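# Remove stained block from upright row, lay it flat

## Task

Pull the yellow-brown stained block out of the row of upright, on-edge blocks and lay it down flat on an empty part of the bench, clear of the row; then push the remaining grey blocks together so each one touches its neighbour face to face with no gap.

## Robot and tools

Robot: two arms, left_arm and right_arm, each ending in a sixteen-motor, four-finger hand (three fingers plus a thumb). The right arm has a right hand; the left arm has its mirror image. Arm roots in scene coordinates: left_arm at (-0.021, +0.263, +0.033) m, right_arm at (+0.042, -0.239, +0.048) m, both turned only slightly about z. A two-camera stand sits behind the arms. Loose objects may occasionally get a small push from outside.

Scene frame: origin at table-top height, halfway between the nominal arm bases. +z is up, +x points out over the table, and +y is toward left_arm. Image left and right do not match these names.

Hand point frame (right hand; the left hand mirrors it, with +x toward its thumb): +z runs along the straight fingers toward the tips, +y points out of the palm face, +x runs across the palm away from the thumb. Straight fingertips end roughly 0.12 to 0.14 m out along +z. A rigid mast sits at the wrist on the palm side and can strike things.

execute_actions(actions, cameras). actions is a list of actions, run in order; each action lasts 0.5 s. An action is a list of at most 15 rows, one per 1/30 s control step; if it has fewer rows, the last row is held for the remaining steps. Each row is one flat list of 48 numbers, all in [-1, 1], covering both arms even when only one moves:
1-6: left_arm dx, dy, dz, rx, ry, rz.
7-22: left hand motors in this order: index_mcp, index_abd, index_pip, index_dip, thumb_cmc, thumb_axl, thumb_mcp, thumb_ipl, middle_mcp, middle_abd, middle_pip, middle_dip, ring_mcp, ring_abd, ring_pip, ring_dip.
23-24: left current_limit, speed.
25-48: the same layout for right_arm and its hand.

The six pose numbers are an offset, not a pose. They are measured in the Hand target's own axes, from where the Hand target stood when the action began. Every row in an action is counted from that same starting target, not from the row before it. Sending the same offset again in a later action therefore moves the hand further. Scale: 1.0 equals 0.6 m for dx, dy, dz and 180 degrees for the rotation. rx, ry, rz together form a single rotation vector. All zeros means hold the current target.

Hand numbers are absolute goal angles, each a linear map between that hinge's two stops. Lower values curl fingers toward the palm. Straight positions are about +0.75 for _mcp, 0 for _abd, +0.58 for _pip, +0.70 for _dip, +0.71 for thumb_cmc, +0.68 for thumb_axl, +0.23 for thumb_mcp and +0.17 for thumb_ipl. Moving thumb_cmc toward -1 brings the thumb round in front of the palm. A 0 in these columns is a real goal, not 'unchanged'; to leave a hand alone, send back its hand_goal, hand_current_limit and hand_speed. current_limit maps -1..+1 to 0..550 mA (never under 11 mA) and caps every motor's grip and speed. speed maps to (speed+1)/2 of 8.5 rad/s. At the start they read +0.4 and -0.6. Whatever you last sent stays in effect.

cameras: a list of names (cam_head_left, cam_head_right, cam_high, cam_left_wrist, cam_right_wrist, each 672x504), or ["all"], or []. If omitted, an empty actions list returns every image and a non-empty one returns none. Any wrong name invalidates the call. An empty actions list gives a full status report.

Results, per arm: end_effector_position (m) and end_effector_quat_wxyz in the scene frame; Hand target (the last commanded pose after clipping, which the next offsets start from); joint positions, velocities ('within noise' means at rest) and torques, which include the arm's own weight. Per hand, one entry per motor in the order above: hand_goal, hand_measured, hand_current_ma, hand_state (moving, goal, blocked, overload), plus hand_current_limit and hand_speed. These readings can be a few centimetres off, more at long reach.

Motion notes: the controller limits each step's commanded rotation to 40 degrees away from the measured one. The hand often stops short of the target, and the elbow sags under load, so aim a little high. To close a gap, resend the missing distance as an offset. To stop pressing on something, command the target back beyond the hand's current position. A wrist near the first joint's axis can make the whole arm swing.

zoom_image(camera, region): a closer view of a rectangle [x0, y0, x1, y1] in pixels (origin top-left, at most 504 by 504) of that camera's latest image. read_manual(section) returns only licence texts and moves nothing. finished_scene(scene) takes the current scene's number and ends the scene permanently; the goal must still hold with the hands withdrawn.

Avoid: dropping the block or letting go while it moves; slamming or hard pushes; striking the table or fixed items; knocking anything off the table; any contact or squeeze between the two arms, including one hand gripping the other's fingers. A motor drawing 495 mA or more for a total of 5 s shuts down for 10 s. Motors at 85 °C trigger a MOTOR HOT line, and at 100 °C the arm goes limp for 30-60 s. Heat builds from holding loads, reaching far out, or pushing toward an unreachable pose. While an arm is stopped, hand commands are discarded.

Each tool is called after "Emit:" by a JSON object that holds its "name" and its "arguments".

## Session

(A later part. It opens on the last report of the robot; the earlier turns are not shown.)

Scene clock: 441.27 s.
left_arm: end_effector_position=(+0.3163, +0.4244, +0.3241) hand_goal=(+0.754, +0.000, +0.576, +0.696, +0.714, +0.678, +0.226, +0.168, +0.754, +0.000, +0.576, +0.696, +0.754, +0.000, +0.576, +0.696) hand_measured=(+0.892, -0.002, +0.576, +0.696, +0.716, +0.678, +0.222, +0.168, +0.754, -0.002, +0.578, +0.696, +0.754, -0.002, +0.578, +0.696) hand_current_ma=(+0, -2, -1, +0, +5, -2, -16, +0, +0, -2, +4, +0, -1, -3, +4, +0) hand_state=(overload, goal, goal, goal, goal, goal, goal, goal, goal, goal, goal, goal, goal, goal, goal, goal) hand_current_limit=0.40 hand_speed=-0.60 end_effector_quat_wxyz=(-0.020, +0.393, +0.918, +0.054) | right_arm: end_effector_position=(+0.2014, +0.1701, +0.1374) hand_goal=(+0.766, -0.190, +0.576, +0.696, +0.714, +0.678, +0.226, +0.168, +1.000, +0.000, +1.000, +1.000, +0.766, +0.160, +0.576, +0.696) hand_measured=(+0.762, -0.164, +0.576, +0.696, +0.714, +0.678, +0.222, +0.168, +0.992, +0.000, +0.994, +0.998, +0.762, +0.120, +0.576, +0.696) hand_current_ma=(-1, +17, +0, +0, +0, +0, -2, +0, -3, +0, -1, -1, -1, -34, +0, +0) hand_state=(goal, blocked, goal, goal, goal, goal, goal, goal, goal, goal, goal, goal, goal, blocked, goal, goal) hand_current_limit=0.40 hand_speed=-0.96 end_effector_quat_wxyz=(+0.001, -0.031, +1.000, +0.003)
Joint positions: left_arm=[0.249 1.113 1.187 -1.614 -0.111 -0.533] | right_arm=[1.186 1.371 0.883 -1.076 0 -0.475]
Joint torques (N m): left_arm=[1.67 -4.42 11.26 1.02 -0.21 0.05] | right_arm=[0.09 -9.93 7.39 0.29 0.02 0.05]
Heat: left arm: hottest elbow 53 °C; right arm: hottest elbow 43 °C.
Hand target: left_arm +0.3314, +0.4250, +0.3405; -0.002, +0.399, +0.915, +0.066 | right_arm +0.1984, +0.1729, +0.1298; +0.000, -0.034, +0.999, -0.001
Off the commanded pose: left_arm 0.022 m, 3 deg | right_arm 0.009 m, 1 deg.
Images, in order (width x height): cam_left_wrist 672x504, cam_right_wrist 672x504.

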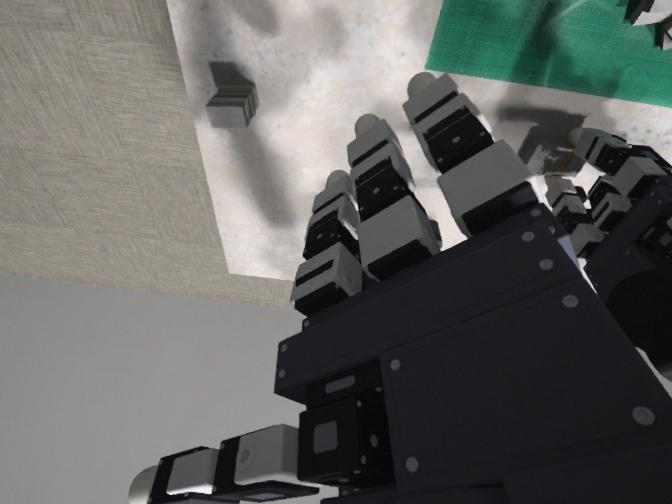

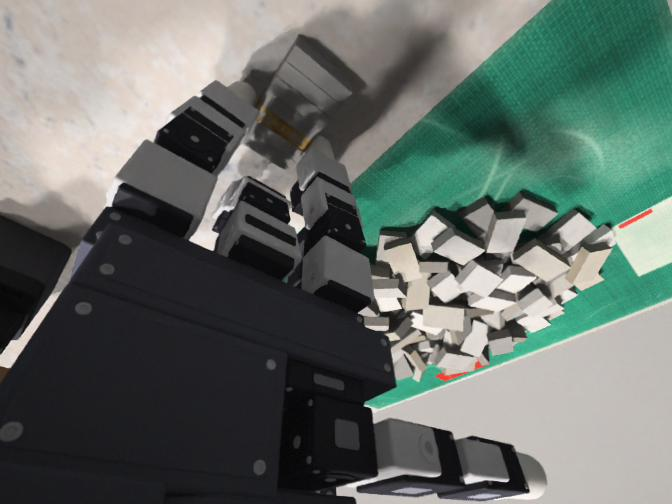

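Emit:
{"name": "zoom_image", "arguments": {"camera": "cam_right_wrist", "region": [235, 85, 325, 170]}}

Emit:
{"name": "zoom_image", "arguments": {"camera": "cam_left_wrist", "region": [540, 125, 600, 180]}}

Scaled by 5.600 from the camera's 672x504 image, which has a finer 960x720 frame.

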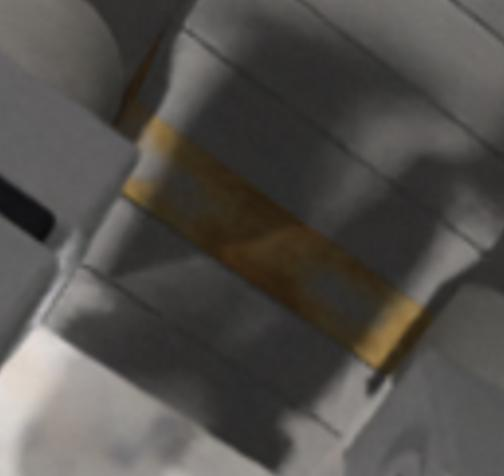

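Scaled by 8.400 from the camera's 672x504 image, which has a finer 960x720 frame.

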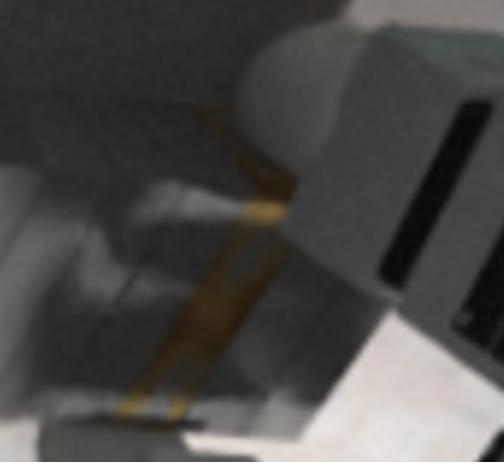

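Emit:
{"name": "execute_actions", "arguments": {"actions": [[[0,0,0,0,0,0,0.754,0,0.576,0.696,0.714,0.678,0.226,0.168,0.754,0,0.576,0.696,0.754,0,0.576,0.696,0.4,-0.6,0,0,0,0,0,0,0.766,-0.37,0.576,0.696,0.714,0.678,0.226,0.168,1,0,1,1,0.766,0.33,0.576,0.696,0.4,-0.94]],[[0,0,0,0,0,0,0.754,0,0.576,0.696,0.714,0.678,0.226,0.168,0.754,0,0.576,0.696,0.754,0,0.576,0.696,0.4,-0.6,0,0,0,0,0,0,0.766,-0.37,0.576,0.696,0.714,0.678,0.226,0.168,1,0,1,1,0.766,0.33,0.576,0.696,0.4,-0.94]]], "cameras": ["cam_right_wrist"]}}

Emit:
{"name": "zoom_image", "arguments": {"camera": "cam_right_wrist", "region": [235, 85, 325, 170]}}

Scene clock: 461.83 s.
left_arm: end_effector_position=(+0.3163, +0.4244, +0.3241) hand_goal=(+0.754, +0.000, +0.576, +0.696, +0.714, +0.678, +0.226, +0.168, +0.754, +0.000, +0.576, +0.696, +0.754, +0.000, +0.576, +0.696) hand_measured=(+0.892, -0.002, +0.576, +0.696, +0.716, +0.678, +0.222, +0.168, +0.754, -0.002, +0.578, +0.696, +0.754, -0.002, +0.578, +0.696) hand_current_ma=(+0, -2, -1, +0, +5, -2, -16, +0, +0, -2, +4, +0, -1, -3, +4, +0) hand_state=(overload, goal, goal, goal, goal, goal, goal, goal, goal, goal, goal, goal, goal, goal, goal, goal) hand_current_limit=0.40 hand_speed=-0.60 end_effector_quat_wxyz=(-0.020, +0.393, +0.918, +0.054) | right_arm: end_effector_position=(+0.2014, +0.1702, +0.1374) hand_goal=(+0.766, -0.370, +0.576, +0.696, +0.714, +0.678, +0.226, +0.168, +1.000, +0.000, +1.000, +1.000, +0.766, +0.330, +0.576, +0.696) hand_measured=(+0.762, -0.178, +0.576, +0.696, +0.714, +0.678, +0.222, +0.168, +0.992, +0.000, +0.994, +0.998, +0.762, +0.124, +0.576, +0.696) hand_current_ma=(-1, +385, +0, +0, +0, +0, -2, +0, -3, +0, -1, -1, -1, -385, +0, +0) hand_state=(goal, blocked, goal, goal, goal, goal, goal, goal, goal, goal, goal, goal, goal, blocked, goal, goal) hand_current_limit=0.40 hand_speed=-0.94 end_effector_quat_wxyz=(+0.001, -0.031, +1.000, +0.003)
Joint positions: left_arm=[0.249 1.113 1.187 -1.614 -0.111 -0.533] | right_arm=[1.186 1.371 0.883 -1.075 0 -0.475]
Joint torques (N m): left_arm=[1.73 -4.37 11.32 1.01 -0.23 0.04] | right_arm=[0.15 -9.99 7.38 0.29 0.02 0.05]
Heat: left arm: hottest elbow 53 °C; right arm: hottest elbow 43 °C.
Hand target: left_arm +0.3314, +0.4250, +0.3405; -0.002, +0.399, +0.915, +0.066 | right_arm +0.1984, +0.1728, +0.1298; +0.000, -0.034, +0.999, -0.001
Off the commanded pose: left_arm 0.022 m, 3 deg | right_arm 0.009 m, 1 deg.
Images, in order (width x height): cam_right_wrist 672x504.

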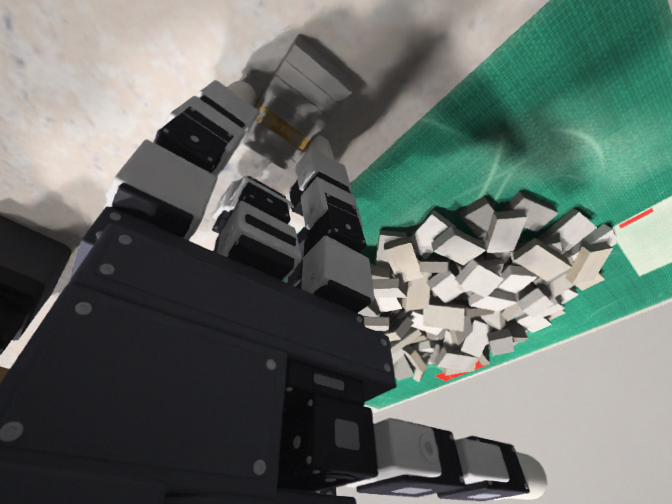

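Scaled by 5.600 from the camera's 672x504 image, which has a finer 960x720 frame.

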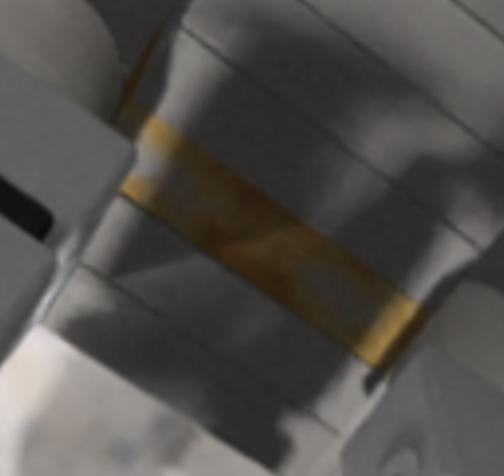

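Emit:
{"name": "execute_actions", "arguments": {"actions": [[[0,0,0,0,0,0,0.754,0,0.576,0.696,0.714,0.678,0.226,0.168,0.754,0,0.576,0.696,0.754,0,0.576,0.696,0.4,-0.6,-0.003,0.006,-0.015,-0.005,0,0,0.766,-0.37,0.576,0.696,0.714,0.678,0.226,0.168,1,0,1,1,0.766,0.33,0.576,0.696,0.4,-0.94],[0,0,0,0,0,0,0.754,0,0.576,0.696,0.714,0.678,0.226,0.168,0.754,0,0.576,0.696,0.754,0,0.576,0.696,0.4,-0.6,-0.0058,0.011,-0.03,-0.0096,0,0,0.766,-0.37,0.576,0.696,0.714,0.678,0.226,0.168,1,0,1,1,0.766,0.33,0.576,0.696,0.4,-0.94],[0,0,0,0,0,0,0.754,0,0.576,0.696,0.714,0.678,0.226,0.168,0.754,0,0.576,0.696,0.754,0,0.576,0.696,0.4,-0.6,-0.0058,0.011,-0.045,-0.0096,0,0,0.766,-0.37,0.576,0.696,0.714,0.678,0.226,0.168,1,0,1,1,0.766,0.33,0.576,0.696,0.4,-0.94],[0,0,0,0,0,0,0.754,0,0.576,0.696,0.714,0.678,0.226,0.168,0.754,0,0.576,0.696,0.754,0,0.576,0.696,0.4,-0.6,-0.0058,0.011,-0.06,-0.0096,0,0,0.766,-0.37,0.576,0.696,0.714,0.678,0.226,0.168,1,0,1,1,0.766,0.33,0.576,0.696,0.4,-0.94],[0,0,0,0,0,0,0.754,0,0.576,0.696,0.714,0.678,0.226,0.168,0.754,0,0.576,0.696,0.754,0,0.576,0.696,0.4,-0.6,-0.0058,0.011,-0.075,-0.0096,0,0,0.766,-0.37,0.576,0.696,0.714,0.678,0.226,0.168,1,0,1,1,0.766,0.33,0.576,0.696,0.4,-0.94],[0,0,0,0,0,0,0.754,0,0.576,0.696,0.714,0.678,0.226,0.168,0.754,0,0.576,0.696,0.754,0,0.576,0.696,0.4,-0.6,-0.0058,0.011,-0.09,-0.0096,0,0,0.766,-0.37,0.576,0.696,0.714,0.678,0.226,0.168,1,0,1,1,0.766,0.33,0.576,0.696,0.4,-0.94],[0,0,0,0,0,0,0.754,0,0.576,0.696,0.714,0.678,0.226,0.168,0.754,0,0.576,0.696,0.754,0,0.576,0.696,0.4,-0.6,-0.0058,0.011,-0.115,-0.0096,0,0,0.766,-0.37,0.576,0.696,0.714,0.678,0.226,0.168,1,0,1,1,0.766,0.33,0.576,0.696,0.4,-0.94]]], "cameras": ["cam_right_wrist", "cam_left_wrist"]}}

Emit:
{"name": "zoom_image", "arguments": {"camera": "cam_right_wrist", "region": [220, 0, 400, 150]}}

Emit:
{"name": "zoom_image", "arguments": {"camera": "cam_left_wrist", "region": [510, 100, 650, 210]}}

Scene clock: 480.33 s.
left_arm: end_effector_position=(+0.3163, +0.4244, +0.3241) hand_goal=(+0.754, +0.000, +0.576, +0.696, +0.714, +0.678, +0.226, +0.168, +0.754, +0.000, +0.576, +0.696, +0.754, +0.000, +0.576, +0.696) hand_measured=(+0.892, -0.002, +0.576, +0.696, +0.716, +0.678, +0.222, +0.168, +0.754, -0.002, +0.578, +0.696, +0.754, -0.002, +0.578, +0.696) hand_current_ma=(+0, -2, -1, +0, +5, -2, -16, +0, +0, -2, +4, +0, -1, -3, +4, +0) hand_state=(overload, goal, goal, goal, goal, goal, goal, goal, goal, goal, goal, goal, goal, goal, goal, goal) hand_current_limit=0.40 hand_speed=-0.60 end_effector_quat_wxyz=(-0.020, +0.393, +0.918, +0.054) | right_arm: end_effector_position=(+0.1994, +0.1705, +0.1866) hand_goal=(+0.766, -0.370, +0.576, +0.696, +0.714, +0.678, +0.226, +0.168, +1.000, +0.000, +1.000, +1.000, +0.766, +0.330, +0.576, +0.696) hand_measured=(+0.760, -0.180, +0.572, +0.694, +0.714, +0.678, +0.222, +0.168, +0.992, +0.000, +0.994, +0.998, +0.766, +0.124, +0.576, +0.696) hand_current_ma=(-2, +385, -1, +0, +0, +0, -2, +0, -3, +0, -1, +0, +0, -385, +0, +0) hand_state=(goal, blocked, goal, goal, goal, goal, goal, goal, goal, goal, goal, goal, goal, blocked, goal, goal) hand_current_limit=0.40 hand_speed=-0.94 end_effector_quat_wxyz=(-0.004, -0.031, +0.999, +0.006)
Joint positions: left_arm=[0.249 1.113 1.187 -1.614 -0.111 -0.533] | right_arm=[1.186 1.312 0.967 -1.218 -0.012 -0.475]
Joint torques (N m): left_arm=[1.67 -4.37 11.33 1.01 -0.22 0.04] | right_arm=[-0.32 -10.99 10.62 -0.54 -0.07 -0.03]
Heat: left arm: hottest elbow 53 °C; right arm: hottest elbow 43 °C.
Hand target: left_arm +0.3314, +0.4250, +0.3405; -0.002, +0.399, +0.915, +0.066 | right_arm +0.2015, +0.1798, +0.1988; -0.001, -0.034, +0.999, +0.014
Off the commanded pose: left_arm 0.022 m, 3 deg | right_arm 0.015 m, 1 deg.
Images, in order (width x height): cam_left_wrist 672x504, cam_right_wrist 672x504.

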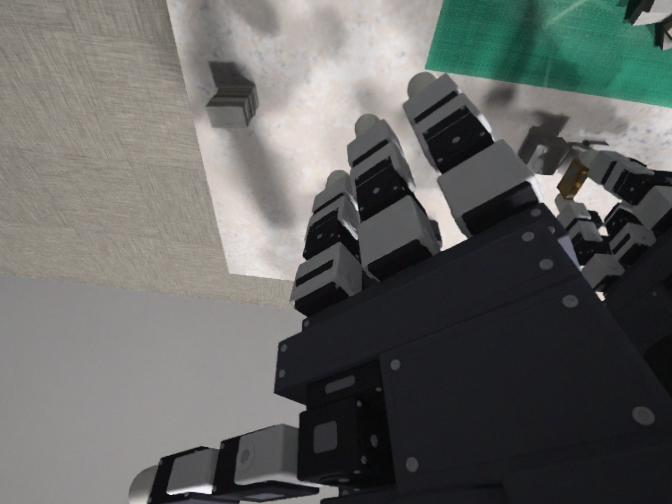

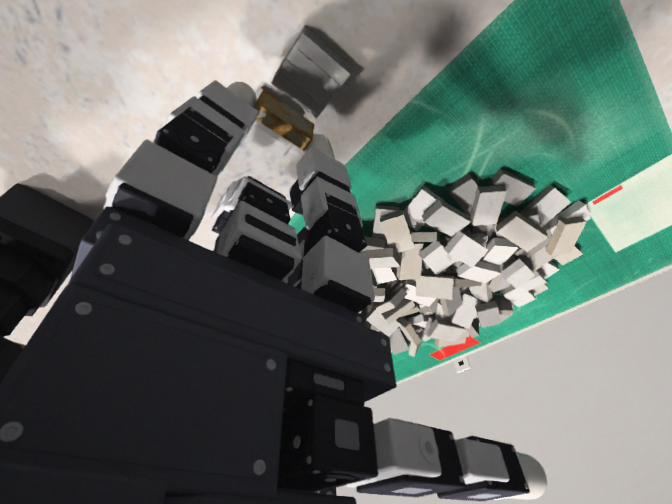

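Scaled by 2.800 from the camera's 672x504 image, which has a finer 960x720 frame.

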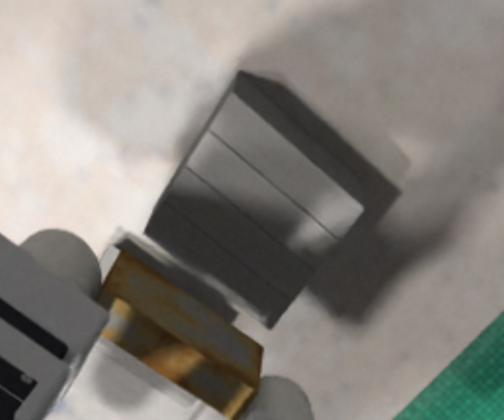

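Scaled by 3.600 from the camera's 672x504 image, which has a finer 960x720 frame.

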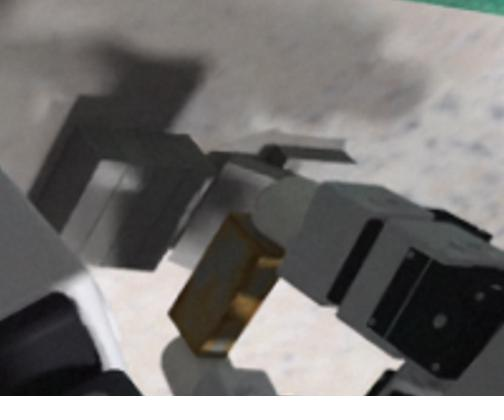

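Emit:
{"name": "zoom_image", "arguments": {"camera": "cam_right_wrist", "region": [240, 70, 330, 160]}}

Emit:
{"name": "zoom_image", "arguments": {"camera": "cam_left_wrist", "region": [540, 130, 620, 200]}}

Scaled by 5.600 from the camera's 672x504 image, which has a finer 960x720 frame.

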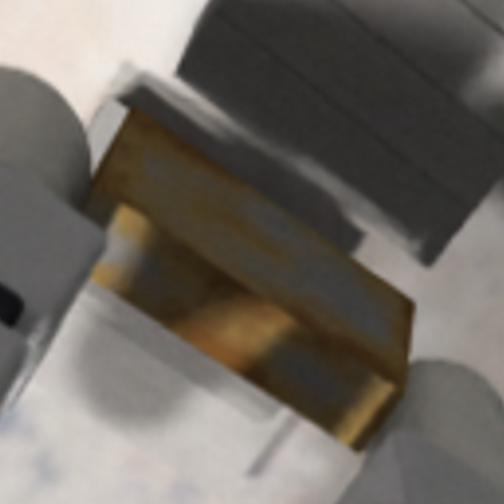

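Scaled by 6.300 from the camera's 672x504 image, which has a finer 960x720 frame.

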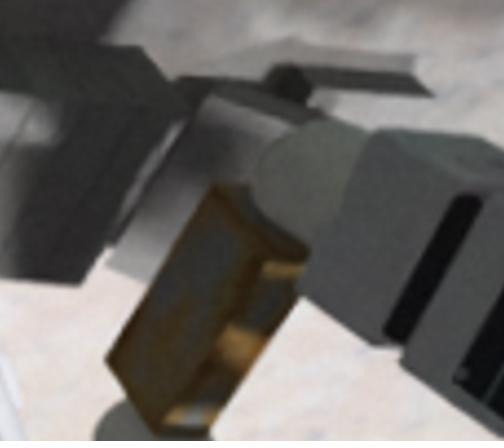

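Emit:
{"name": "execute_actions", "arguments": {"actions": [[[0,0,0,0,0,0,0.754,0,0.576,0.696,0.714,0.678,0.226,0.168,0.754,0,0.576,0.696,0.754,0,0.576,0.696,0.4,-0.6,0.02,-0.03,-0.003,0.003,0,0,0.766,-0.37,0.576,0.696,0.714,0.678,0.226,0.168,1,0,1,1,0.766,0.33,0.576,0.696,0.4,-0.94],[0,0,0,0,0,0,0.754,0,0.576,0.696,0.714,0.678,0.226,0.168,0.754,0,0.576,0.696,0.754,0,0.576,0.696,0.4,-0.6,0.05,-0.075,-0.003,0.0096,0,0,0.766,-0.37,0.576,0.696,0.714,0.678,0.226,0.168,1,0,1,1,0.766,0.33,0.576,0.696,0.4,-0.94],[0,0,0,0,0,0,0.754,0,0.576,0.696,0.714,0.678,0.226,0.168,0.754,0,0.576,0.696,0.754,0,0.576,0.696,0.4,-0.6,0.0745,-0.1118,-0.003,0.0096,0,0,0.766,-0.37,0.576,0.696,0.714,0.678,0.226,0.168,1,0,1,1,0.766,0.33,0.576,0.696,0.4,-0.94]],[[0,0,0,0,0,0,0.754,0,0.576,0.696,0.714,0.678,0.226,0.168,0.754,0,0.576,0.696,0.754,0,0.576,0.696,0.4,-0.6,0.03,-0.05,0,0,0,0,0.766,-0.37,0.576,0.696,0.714,0.678,0.226,0.168,1,0,1,1,0.766,0.33,0.576,0.696,0.4,-0.94],[0,0,0,0,0,0,0.754,0,0.576,0.696,0.714,0.678,0.226,0.168,0.754,0,0.576,0.696,0.754,0,0.576,0.696,0.4,-0.6,0.0745,-0.1118,0.003,0,0,0,0.766,-0.37,0.576,0.696,0.714,0.678,0.226,0.168,1,0,1,1,0.766,0.33,0.576,0.696,0.4,-0.94]]], "cameras": ["all"]}}

Emit:
{"name": "zoom_image", "arguments": {"camera": "cam_left_wrist", "region": [510, 100, 650, 210]}}

Emit:
{"name": "zoom_image", "arguments": {"camera": "cam_right_wrist", "region": [200, 0, 400, 160]}}

Scene clock: 521.03 s.
left_arm: end_effector_position=(+0.3163, +0.4244, +0.3241) hand_goal=(+0.754, +0.000, +0.576, +0.696, +0.714, +0.678, +0.226, +0.168, +0.754, +0.000, +0.576, +0.696, +0.754, +0.000, +0.576, +0.696) hand_measured=(+0.892, -0.002, +0.576, +0.696, +0.716, +0.678, +0.222, +0.168, +0.754, -0.002, +0.578, +0.696, +0.754, -0.002, +0.578, +0.696) hand_current_ma=(+0, -2, -1, +0, +5, -2, -16, +0, +0, -2, +4, +0, -1, -3, +4, +0) hand_state=(overload, goal, goal, goal, goal, goal, goal, goal, goal, goal, goal, goal, goal, goal, goal, goal) hand_current_limit=0.40 hand_speed=-0.60 end_effector_quat_wxyz=(-0.020, +0.393, +0.918, +0.054) | right_arm: end_effector_position=(+0.1203, +0.0339, +0.1901) hand_goal=(+0.766, -0.370, +0.576, +0.696, +0.714, +0.678, +0.226, +0.168, +1.000, +0.000, +1.000, +1.000, +0.766, +0.330, +0.576, +0.696) hand_measured=(+0.766, -0.182, +0.576, +0.694, +0.714, +0.678, +0.222, +0.168, +0.994, +0.000, +0.996, +0.998, +0.766, +0.124, +0.576, +0.696) hand_current_ma=(+0, +385, +0, +0, +0, +0, -2, +0, -2, +0, -1, +0, +0, -385, +0, +0) hand_state=(goal, blocked, goal, goal, goal, goal, goal, goal, goal, goal, goal, goal, goal, blocked, goal, goal) hand_current_limit=0.40 hand_speed=-0.94 end_effector_quat_wxyz=(-0.002, -0.036, +0.999, -0.004)
Joint positions: left_arm=[0.249 1.113 1.187 -1.614 -0.111 -0.533] | right_arm=[1.28 0.849 0.666 -1.396 -0.001 -0.392]
Joint torques (N m): left_arm=[1.73 -4.48 11.3 1.02 -0.22 0.04] | right_arm=[-0.15 -2.67 10.22 -0.21 0.04 0.11]
Heat: left arm: hottest elbow 53 °C; right arm: hottest elbow 45 °C.
Hand target: left_arm +0.3314, +0.4250, +0.3405; -0.002, +0.399, +0.915, +0.066 | right_arm +0.1215, +0.0398, +0.1972; +0.000, -0.034, +0.999, -0.001
Off the commanded pose: left_arm 0.022 m, 3 deg | right_arm 0.009 m, 1 deg.

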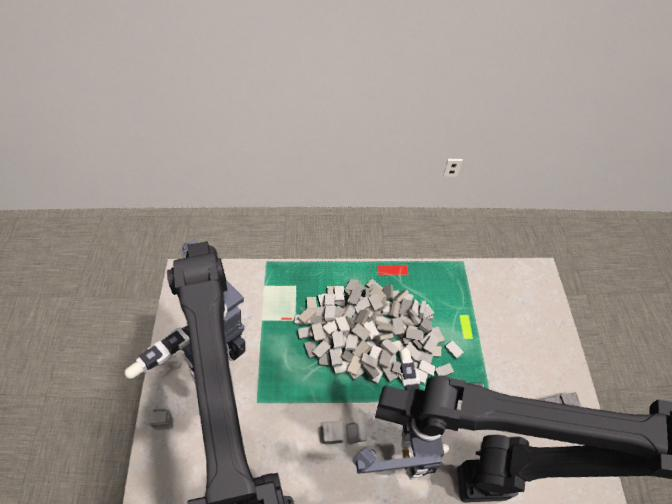

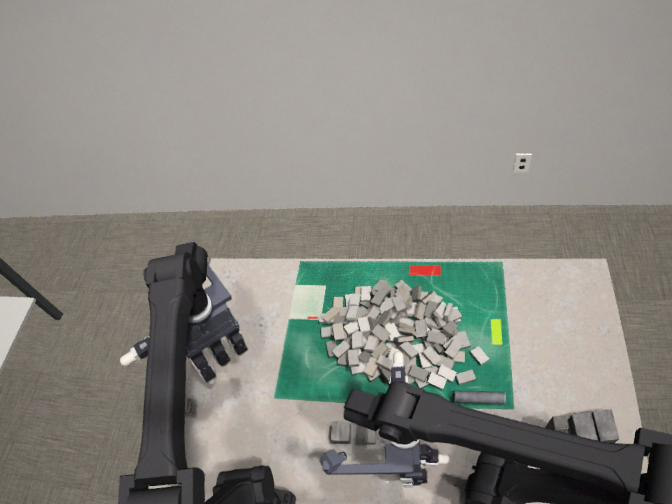

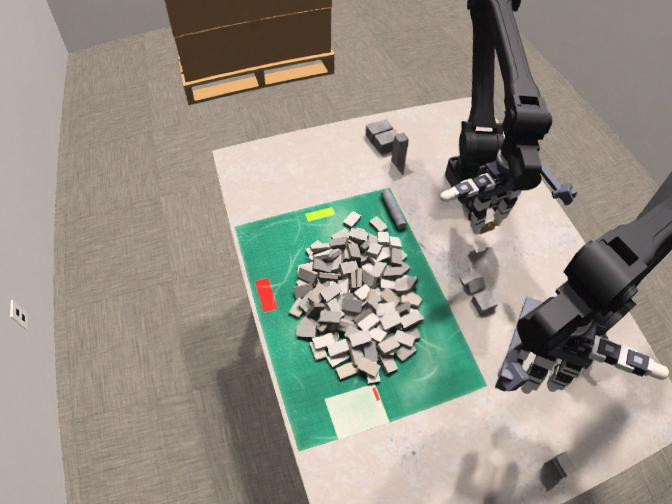

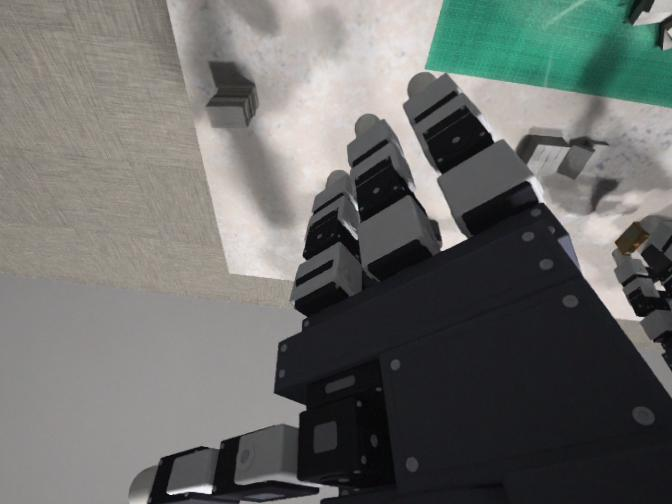

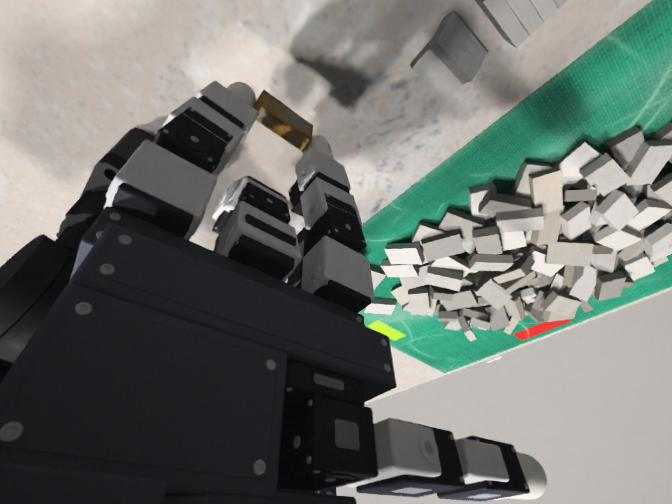

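Scaled by 3.600 from the camera's 672x504 image, which has a finer 960x720 frame.

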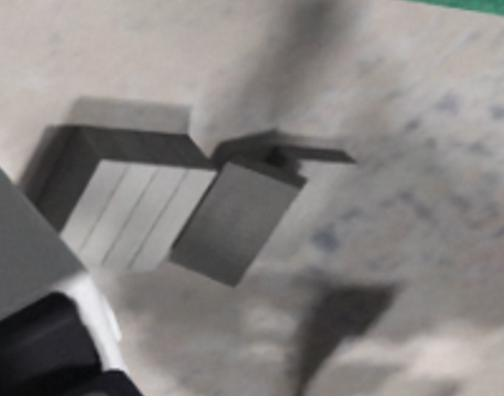

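Scaled by 2.520 from the camera's 672x504 image, which has a finer 960x720 frame.

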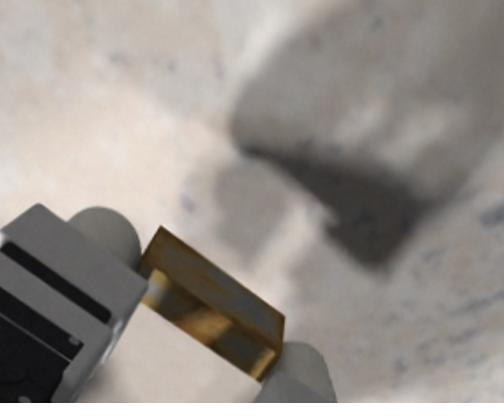

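Emit:
{"name": "zoom_image", "arguments": {"camera": "cam_right_wrist", "region": [400, 0, 540, 90]}}

Emit:
{"name": "zoom_image", "arguments": {"camera": "cam_left_wrist", "region": [545, 120, 615, 190]}}

Emit:
{"name": "zoom_image", "arguments": {"camera": "cam_head_left", "region": [300, 405, 430, 485]}}

Emit:
{"name": "zoom_image", "arguments": {"camera": "cam_high", "region": [440, 210, 520, 330]}}

Scaled by 3.600 from the camera's 672x504 image, which has a finer 960x720 frame.

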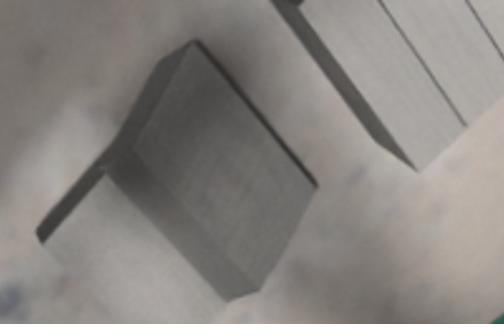

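Scaled by 7.200 from the camera's 672x504 image, which has a finer 960x720 frame.

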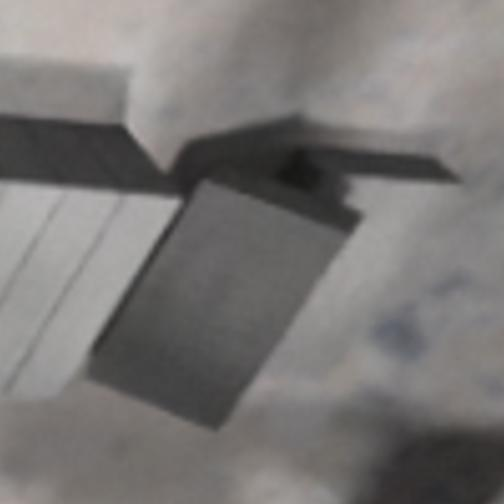

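Scaled by 3.877 from the camera's 672x504 image, which has a finer 960x720 frame.

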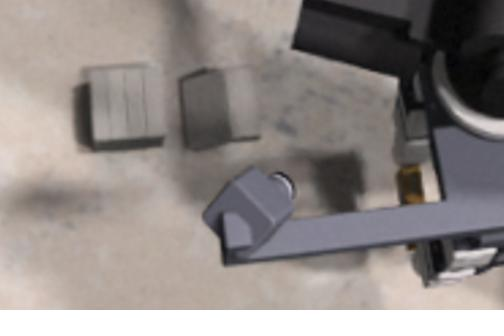

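Scaled by 4.200 from the camera's 672x504 image, which has a finer 960x720 frame.

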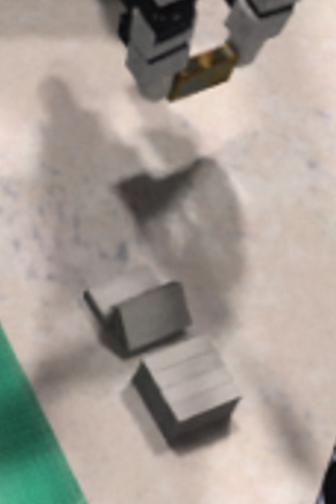

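Emit:
{"name": "execute_actions", "arguments": {"actions": [[[0,0,0,0,0,0,0.754,0,0.576,0.696,0.714,0.678,0.226,0.168,0.754,0,0.576,0.696,0.754,0,0.576,0.696,0.4,-0.6,0,0,0,0,0,0,0.395,-0.42,0.182,0.304,0.714,0.678,0.226,0.168,1,0,1,1,0.395,0.38,0.182,0.304,0.4,-0.88]],[[0,0,0,0,0,0,0.754,0,0.576,0.696,0.714,0.678,0.226,0.168,0.754,0,0.576,0.696,0.754,0,0.576,0.696,0.4,-0.6,0,0,0,0,0,0,0.395,-0.42,0.182,0.304,0.714,0.678,0.226,0.168,1,0,1,1,0.395,0.38,0.182,0.304,0.4,-0.88]]], "cameras": ["cam_right_wrist", "cam_left_wrist", "cam_high"]}}

Emit:
{"name": "zoom_image", "arguments": {"camera": "cam_right_wrist", "region": [200, 20, 400, 180]}}

Emit:
{"name": "zoom_image", "arguments": {"camera": "cam_left_wrist", "region": [560, 150, 672, 300]}}

Scene clock: 636.50 s.
left_arm: end_effector_position=(+0.3163, +0.4244, +0.3241) hand_goal=(+0.754, +0.000, +0.576, +0.696, +0.714, +0.678, +0.226, +0.168, +0.754, +0.000, +0.576, +0.696, +0.754, +0.000, +0.576, +0.696) hand_measured=(+0.892, -0.002, +0.576, +0.696, +0.716, +0.678, +0.222, +0.168, +0.754, -0.002, +0.578, +0.696, +0.754, -0.002, +0.578, +0.696) hand_current_ma=(+0, -2, -1, +0, +5, -2, -16, +0, +0, -2, +4, +0, -1, -3, +4, +0) hand_state=(overload, goal, goal, goal, goal, goal, goal, goal, goal, goal, goal, goal, goal, goal, goal, goal) hand_current_limit=0.40 hand_speed=-0.60 end_effector_quat_wxyz=(-0.020, +0.393, +0.918, +0.054) | right_arm: end_effector_position=(+0.1204, +0.0339, +0.1901) hand_goal=(+0.396, -0.420, +0.182, +0.304, +0.714, +0.678, +0.226, +0.168, +1.000, +0.000, +1.000, +1.000, +0.396, +0.380, +0.182, +0.304) hand_measured=(+0.406, -0.414, +0.188, +0.308, +0.714, +0.678, +0.222, +0.168, +0.994, +0.000, +0.996, +0.998, +0.406, +0.374, +0.188, +0.308) hand_current_ma=(+4, +1, +2, +1, +0, +0, -2, +0, -2, +0, -1, +0, +5, -2, +2, +1) hand_state=(goal, goal, goal, goal, goal, goal, goal, goal, goal, goal, goal, goal, goal, goal, goal, goal) hand_current_limit=0.40 hand_speed=-0.88 end_effector_quat_wxyz=(-0.002, -0.036, +0.999, -0.004)
Joint positions: left_arm=[0.249 1.113 1.187 -1.614 -0.111 -0.533] | right_arm=[1.28 0.849 0.666 -1.396 -0.001 -0.391]
Joint torques (N m): left_arm=[1.61 -4.42 11.29 1.05 -0.22 0.04] | right_arm=[-0.03 -2.84 10.35 -0.24 0.02 0.12]
Heat: left arm: hottest elbow 53 °C; right arm: hottest elbow 48 °C.
Hand target: left_arm +0.3314, +0.4250, +0.3405; -0.002, +0.399, +0.915, +0.066 | right_arm +0.1215, +0.0398, +0.1972; +0.000, -0.034, +0.999, -0.001
Off the commanded pose: left_arm 0.022 m, 3 deg | right_arm 0.009 m, 0 deg.
Images, in order (width x height): cam_high 672x504, cam_left_wrist 672x504, cam_right_wrist 672x504.

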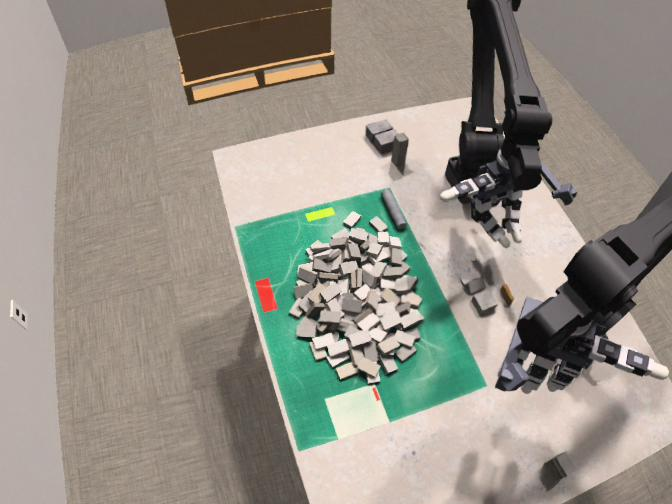

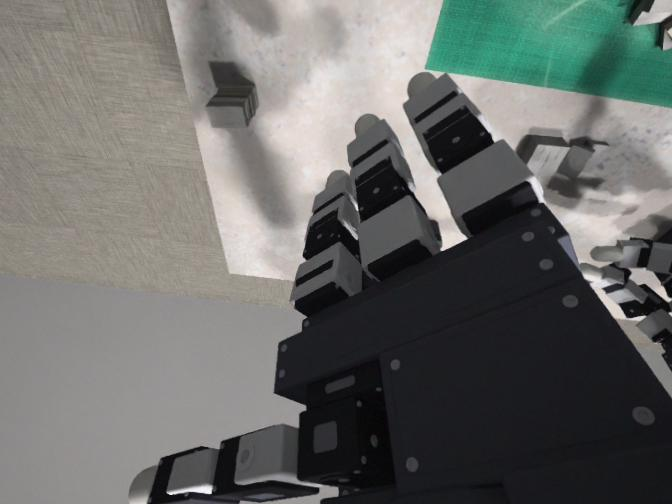

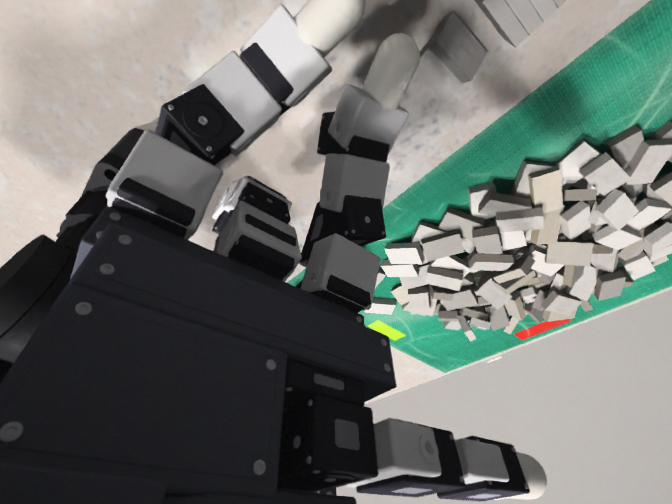

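Scaled by 2.520 from the camera's 672x504 image, which has a finer 960x720 frame.

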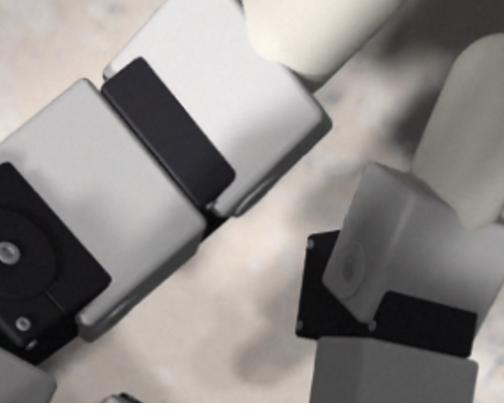

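Scaled by 3.360 from the camera's 672x504 image, which has a finer 960x720 frame.

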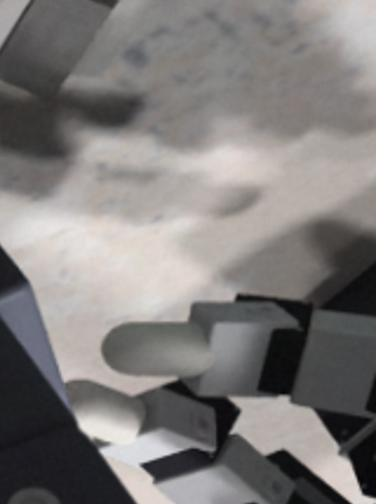

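Emit:
{"name": "zoom_image", "arguments": {"camera": "cam_high", "region": [450, 255, 530, 325]}}

Emit:
{"name": "execute_actions", "arguments": {"actions": [], "cameras": ["cam_head_left", "cam_head_right", "cam_left_wrist", "cam_high"]}}

Emit:
{"name": "zoom_image", "arguments": {"camera": "cam_head_left", "region": [300, 405, 430, 500]}}

Emit:
{"name": "zoom_image", "arguments": {"camera": "cam_head_right", "region": [300, 405, 430, 500]}}

Scaled by 6.300 from the camera's 672x504 image, which has a finer 960x720 frame.

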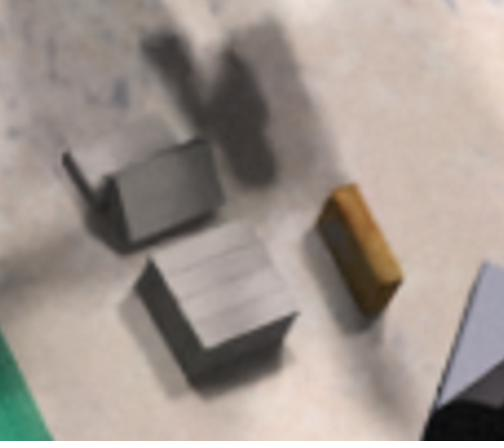

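Scene clock: 643.27 s.
left_arm: end_effector_position=(+0.3163, +0.4244, +0.3241) hand_goal=(+0.754, +0.000, +0.576, +0.696, +0.714, +0.678, +0.226, +0.168, +0.754, +0.000, +0.576, +0.696, +0.754, +0.000, +0.576, +0.696) hand_measured=(+0.892, -0.002, +0.576, +0.696, +0.716, +0.678, +0.222, +0.168, +0.754, -0.002, +0.578, +0.696, +0.754, -0.002, +0.578, +0.696) hand_current_ma=(+0, -2, -1, +0, +5, -2, -16, +0, +0, -2, +4, +0, -1, -3, +4, +0) hand_state=(overload, goal, goal, goal, goal, goal, goal, goal, goal, goal, goal, goal, goal, goal, goal, goal) hand_current_limit=0.40 hand_speed=-0.60 end_effector_quat_wxyz=(-0.020, +0.393, +0.918, +0.054) | right_arm: end_effector_position=(+0.1204, +0.0339, +0.1901) hand_goal=(+0.396, -0.420, +0.182, +0.304, +0.714, +0.678, +0.226, +0.168, +1.000, +0.000, +1.000, +1.000, +0.396, +0.380, +0.182, +0.304) hand_measured=(+0.406, -0.414, +0.188, +0.308, +0.714, +0.678, +0.222, +0.168, +0.994, +0.000, +0.996, +0.998, +0.406, +0.374, +0.188, +0.308) hand_current_ma=(+4, +1, +2, +1, +0, +0, -2, +0, -2, +0, -1, +0, +5, -2, +2, +1) hand_state=(goal, goal, goal, goal, goal, goal, goal, goal, goal, goal, goal, goal, goal, goal, goal, goal) hand_current_limit=0.40 hand_speed=-0.88 end_effector_quat_wxyz=(-0.002, -0.036, +0.999, -0.004)
Joint positions: left_arm=[0.249 1.113 1.187 -1.614 -0.111 -0.533] | right_arm=[1.28 0.849 0.666 -1.396 -0.001 -0.391]
Joint velocities: within noise
Joint torques (N m): left_arm=[1.79 -4.37 11.32 1.02 -0.21 0.04] | right_arm=[-0.09 -2.78 10.26 -0.25 0.02 0.12]
Heat: left arm: hottest elbow 53 °C; right arm: hottest elbow 48 °C.
Hand target: left_arm +0.3314, +0.4250, +0.3405; -0.002, +0.399, +0.915, +0.066 | right_arm +0.1215, +0.0398, +0.1972; +0.000, -0.034, +0.999, -0.001
Off the commanded pose: left_arm 0.022 m, 3 deg | right_arm 0.009 m, 0 deg.
Images, in order (width x height): cam_head_left 672x504, cam_head_right 672x504, cam_high 672x504, cam_left_wrist 672x504.

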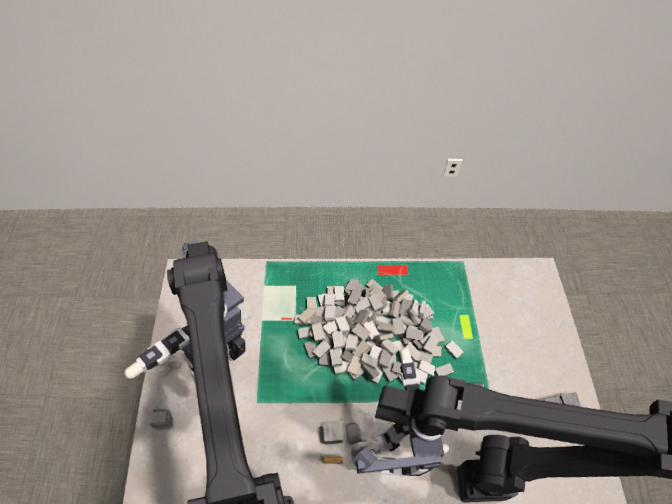

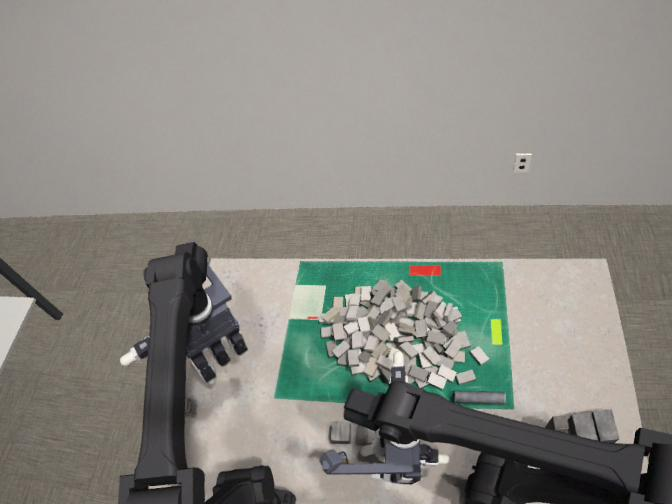

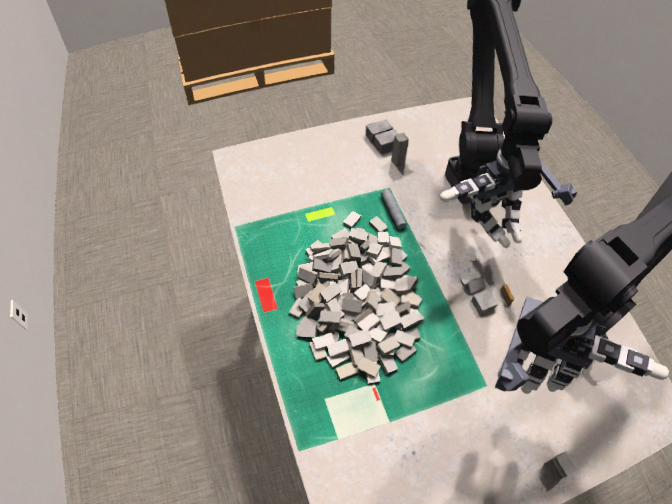

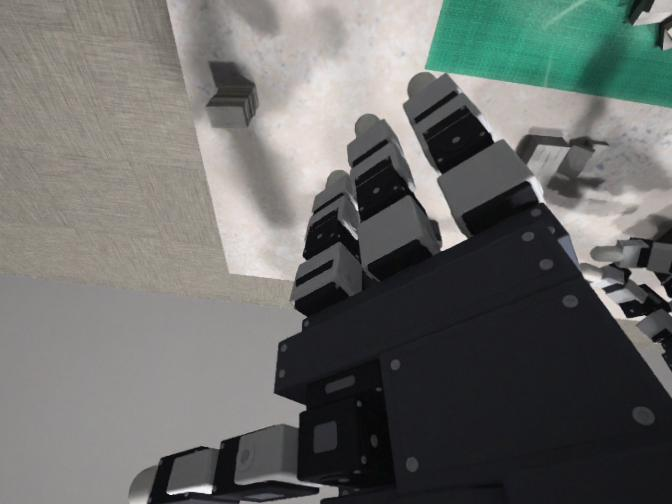

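Scaled by 3.877 from the camera's 672x504 image, which has a finer 960x720 frame.

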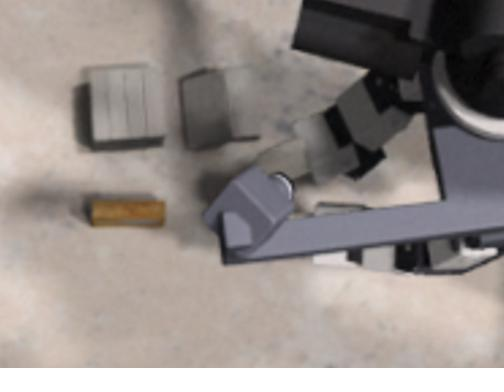

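Scaled by 3.877 from the camera's 672x504 image, which has a finer 960x720 frame.

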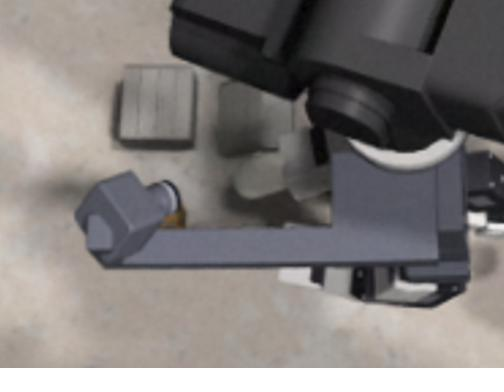

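Emit:
{"name": "execute_actions", "arguments": {"actions": [[[0,0,0,0,0,0,0.754,0,0.576,0.696,0.714,0.678,0.226,0.168,0.754,0,0.576,0.696,0.754,0,0.576,0.696,0.4,-0.6,0,0,0,0,0,0,0.754,0,0.576,0.696,0.714,0.678,0.226,0.168,1,0,1,1,0.754,0,0.576,0.696,0.4,-0.7]],[[0,0,0,0,0,0,0.754,0,0.576,0.696,0.714,0.678,0.226,0.168,0.754,0,0.576,0.696,0.754,0,0.576,0.696,0.4,-0.6,-0.03,0.04,0,0,0,0,0.754,0,0.576,0.696,0.714,0.678,0.226,0.168,1,0,1,1,0.754,0,0.576,0.696,0.4,-0.7],[0,0,0,0,0,0,0.754,0,0.576,0.696,0.714,0.678,0.226,0.168,0.754,0,0.576,0.696,0.754,0,0.576,0.696,0.4,-0.6,-0.08,0.1,0.01,0,0,0,0.754,0,0.576,0.696,0.714,0.678,0.226,0.168,1,0,1,1,0.754,0,0.576,0.696,0.4,-0.7],[0,0,0,0,0,0,0.754,0,0.576,0.696,0.714,0.678,0.226,0.168,0.754,0,0.576,0.696,0.754,0,0.576,0.696,0.4,-0.6,-0.136,0.1698,0.0183,0,0,-0.004,0.754,0,0.576,0.696,0.714,0.678,0.226,0.168,1,0,1,1,0.754,0,0.576,0.696,0.4,-0.7]]], "cameras": ["cam_right_wrist", "cam_left_wrist"]}}

Emit:
{"name": "zoom_image", "arguments": {"camera": "cam_right_wrist", "region": [220, 0, 400, 150]}}

Emit:
{"name": "zoom_image", "arguments": {"camera": "cam_left_wrist", "region": [510, 110, 650, 220]}}

Scene clock: 761.87 s.
left_arm: end_effector_position=(+0.3163, +0.4244, +0.3241) hand_goal=(+0.754, +0.000, +0.576, +0.696, +0.714, +0.678, +0.226, +0.168, +0.754, +0.000, +0.576, +0.696, +0.754, +0.000, +0.576, +0.696) hand_measured=(+0.892, -0.002, +0.576, +0.696, +0.716, +0.678, +0.222, +0.168, +0.754, -0.002, +0.578, +0.696, +0.754, -0.002, +0.578, +0.696) hand_current_ma=(+0, -2, -1, +0, +5, -2, -16, +0, +0, -2, +4, +0, -1, -3, +4, +0) hand_state=(overload, goal, goal, goal, goal, goal, goal, goal, goal, goal, goal, goal, goal, goal, goal, goal) hand_current_limit=0.40 hand_speed=-0.60 end_effector_quat_wxyz=(-0.020, +0.393, +0.918, +0.054) | right_arm: end_effector_position=(+0.1977, +0.1393, +0.1754) hand_goal=(+0.754, +0.000, +0.576, +0.696, +0.714, +0.678, +0.226, +0.168, +1.000, +0.000, +1.000, +1.000, +0.754, +0.000, +0.576, +0.696) hand_measured=(+0.752, -0.002, +0.574, +0.694, +0.714, +0.678, +0.222, +0.168, +0.994, +0.000, +0.996, +0.998, +0.752, +0.002, +0.574, +0.694) hand_current_ma=(+0, +0, +0, +0, +0, +0, -2, +0, -1, +0, -1, +0, +0, +0, +0, -1) hand_state=(goal, goal, goal, goal, goal, goal, goal, goal, goal, goal, goal, goal, goal, goal, goal, goal) hand_current_limit=0.40 hand_speed=-0.70 end_effector_quat_wxyz=(-0.005, -0.031, +0.999, -0.012)
Joint positions: left_arm=[0.249 1.113 1.187 -1.614 -0.111 -0.533] | right_arm=[1.159 1.263 0.901 -1.234 0.003 -0.502]
Joint torques (N m): left_arm=[1.67 -4.37 11.26 1.03 -0.22 0.05] | right_arm=[0.09 -10.93 9.24 -0.2 -0.09 -0.12]
Heat: left arm: hottest elbow 54 °C; right arm: hottest elbow 49 °C.
Hand target: left_arm +0.3314, +0.4250, +0.3405; -0.002, +0.399, +0.915, +0.066 | right_arm +0.1959, +0.1471, +0.1860; +0.000, -0.041, +0.999, -0.001
Off the commanded pose: left_arm 0.022 m, 3 deg | right_arm 0.013 m, 2 deg.
Images, in order (width x height): cam_left_wrist 672x504, cam_right_wrist 672x504.

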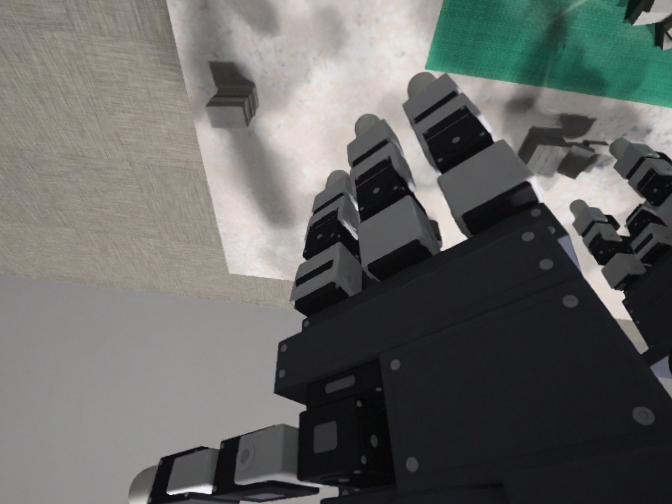

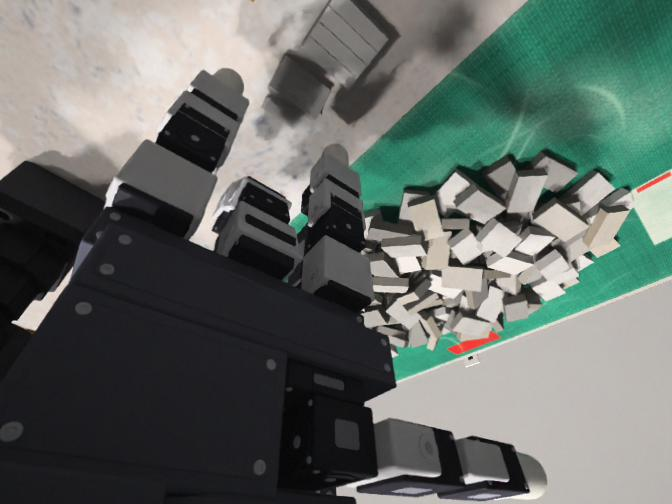

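Scaled by 2.800 from the camera's 672x504 image, which has a finer 960x720 frame.

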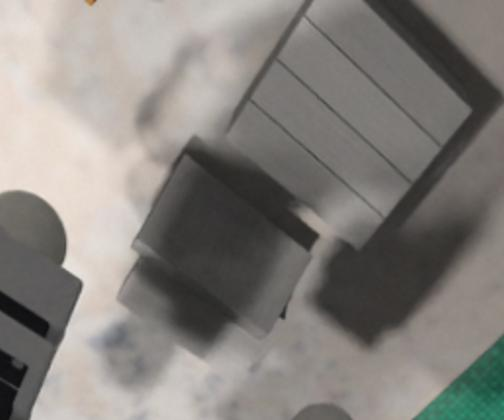

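Scaled by 3.600 from the camera's 672x504 image, which has a finer 960x720 frame.

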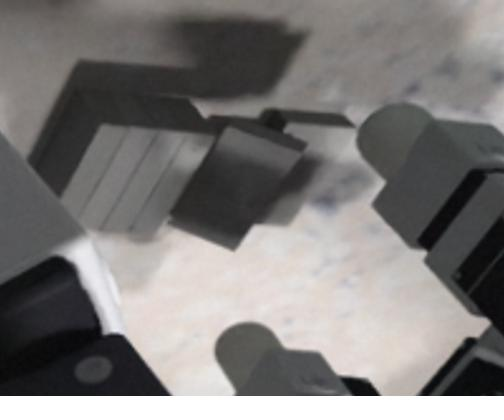

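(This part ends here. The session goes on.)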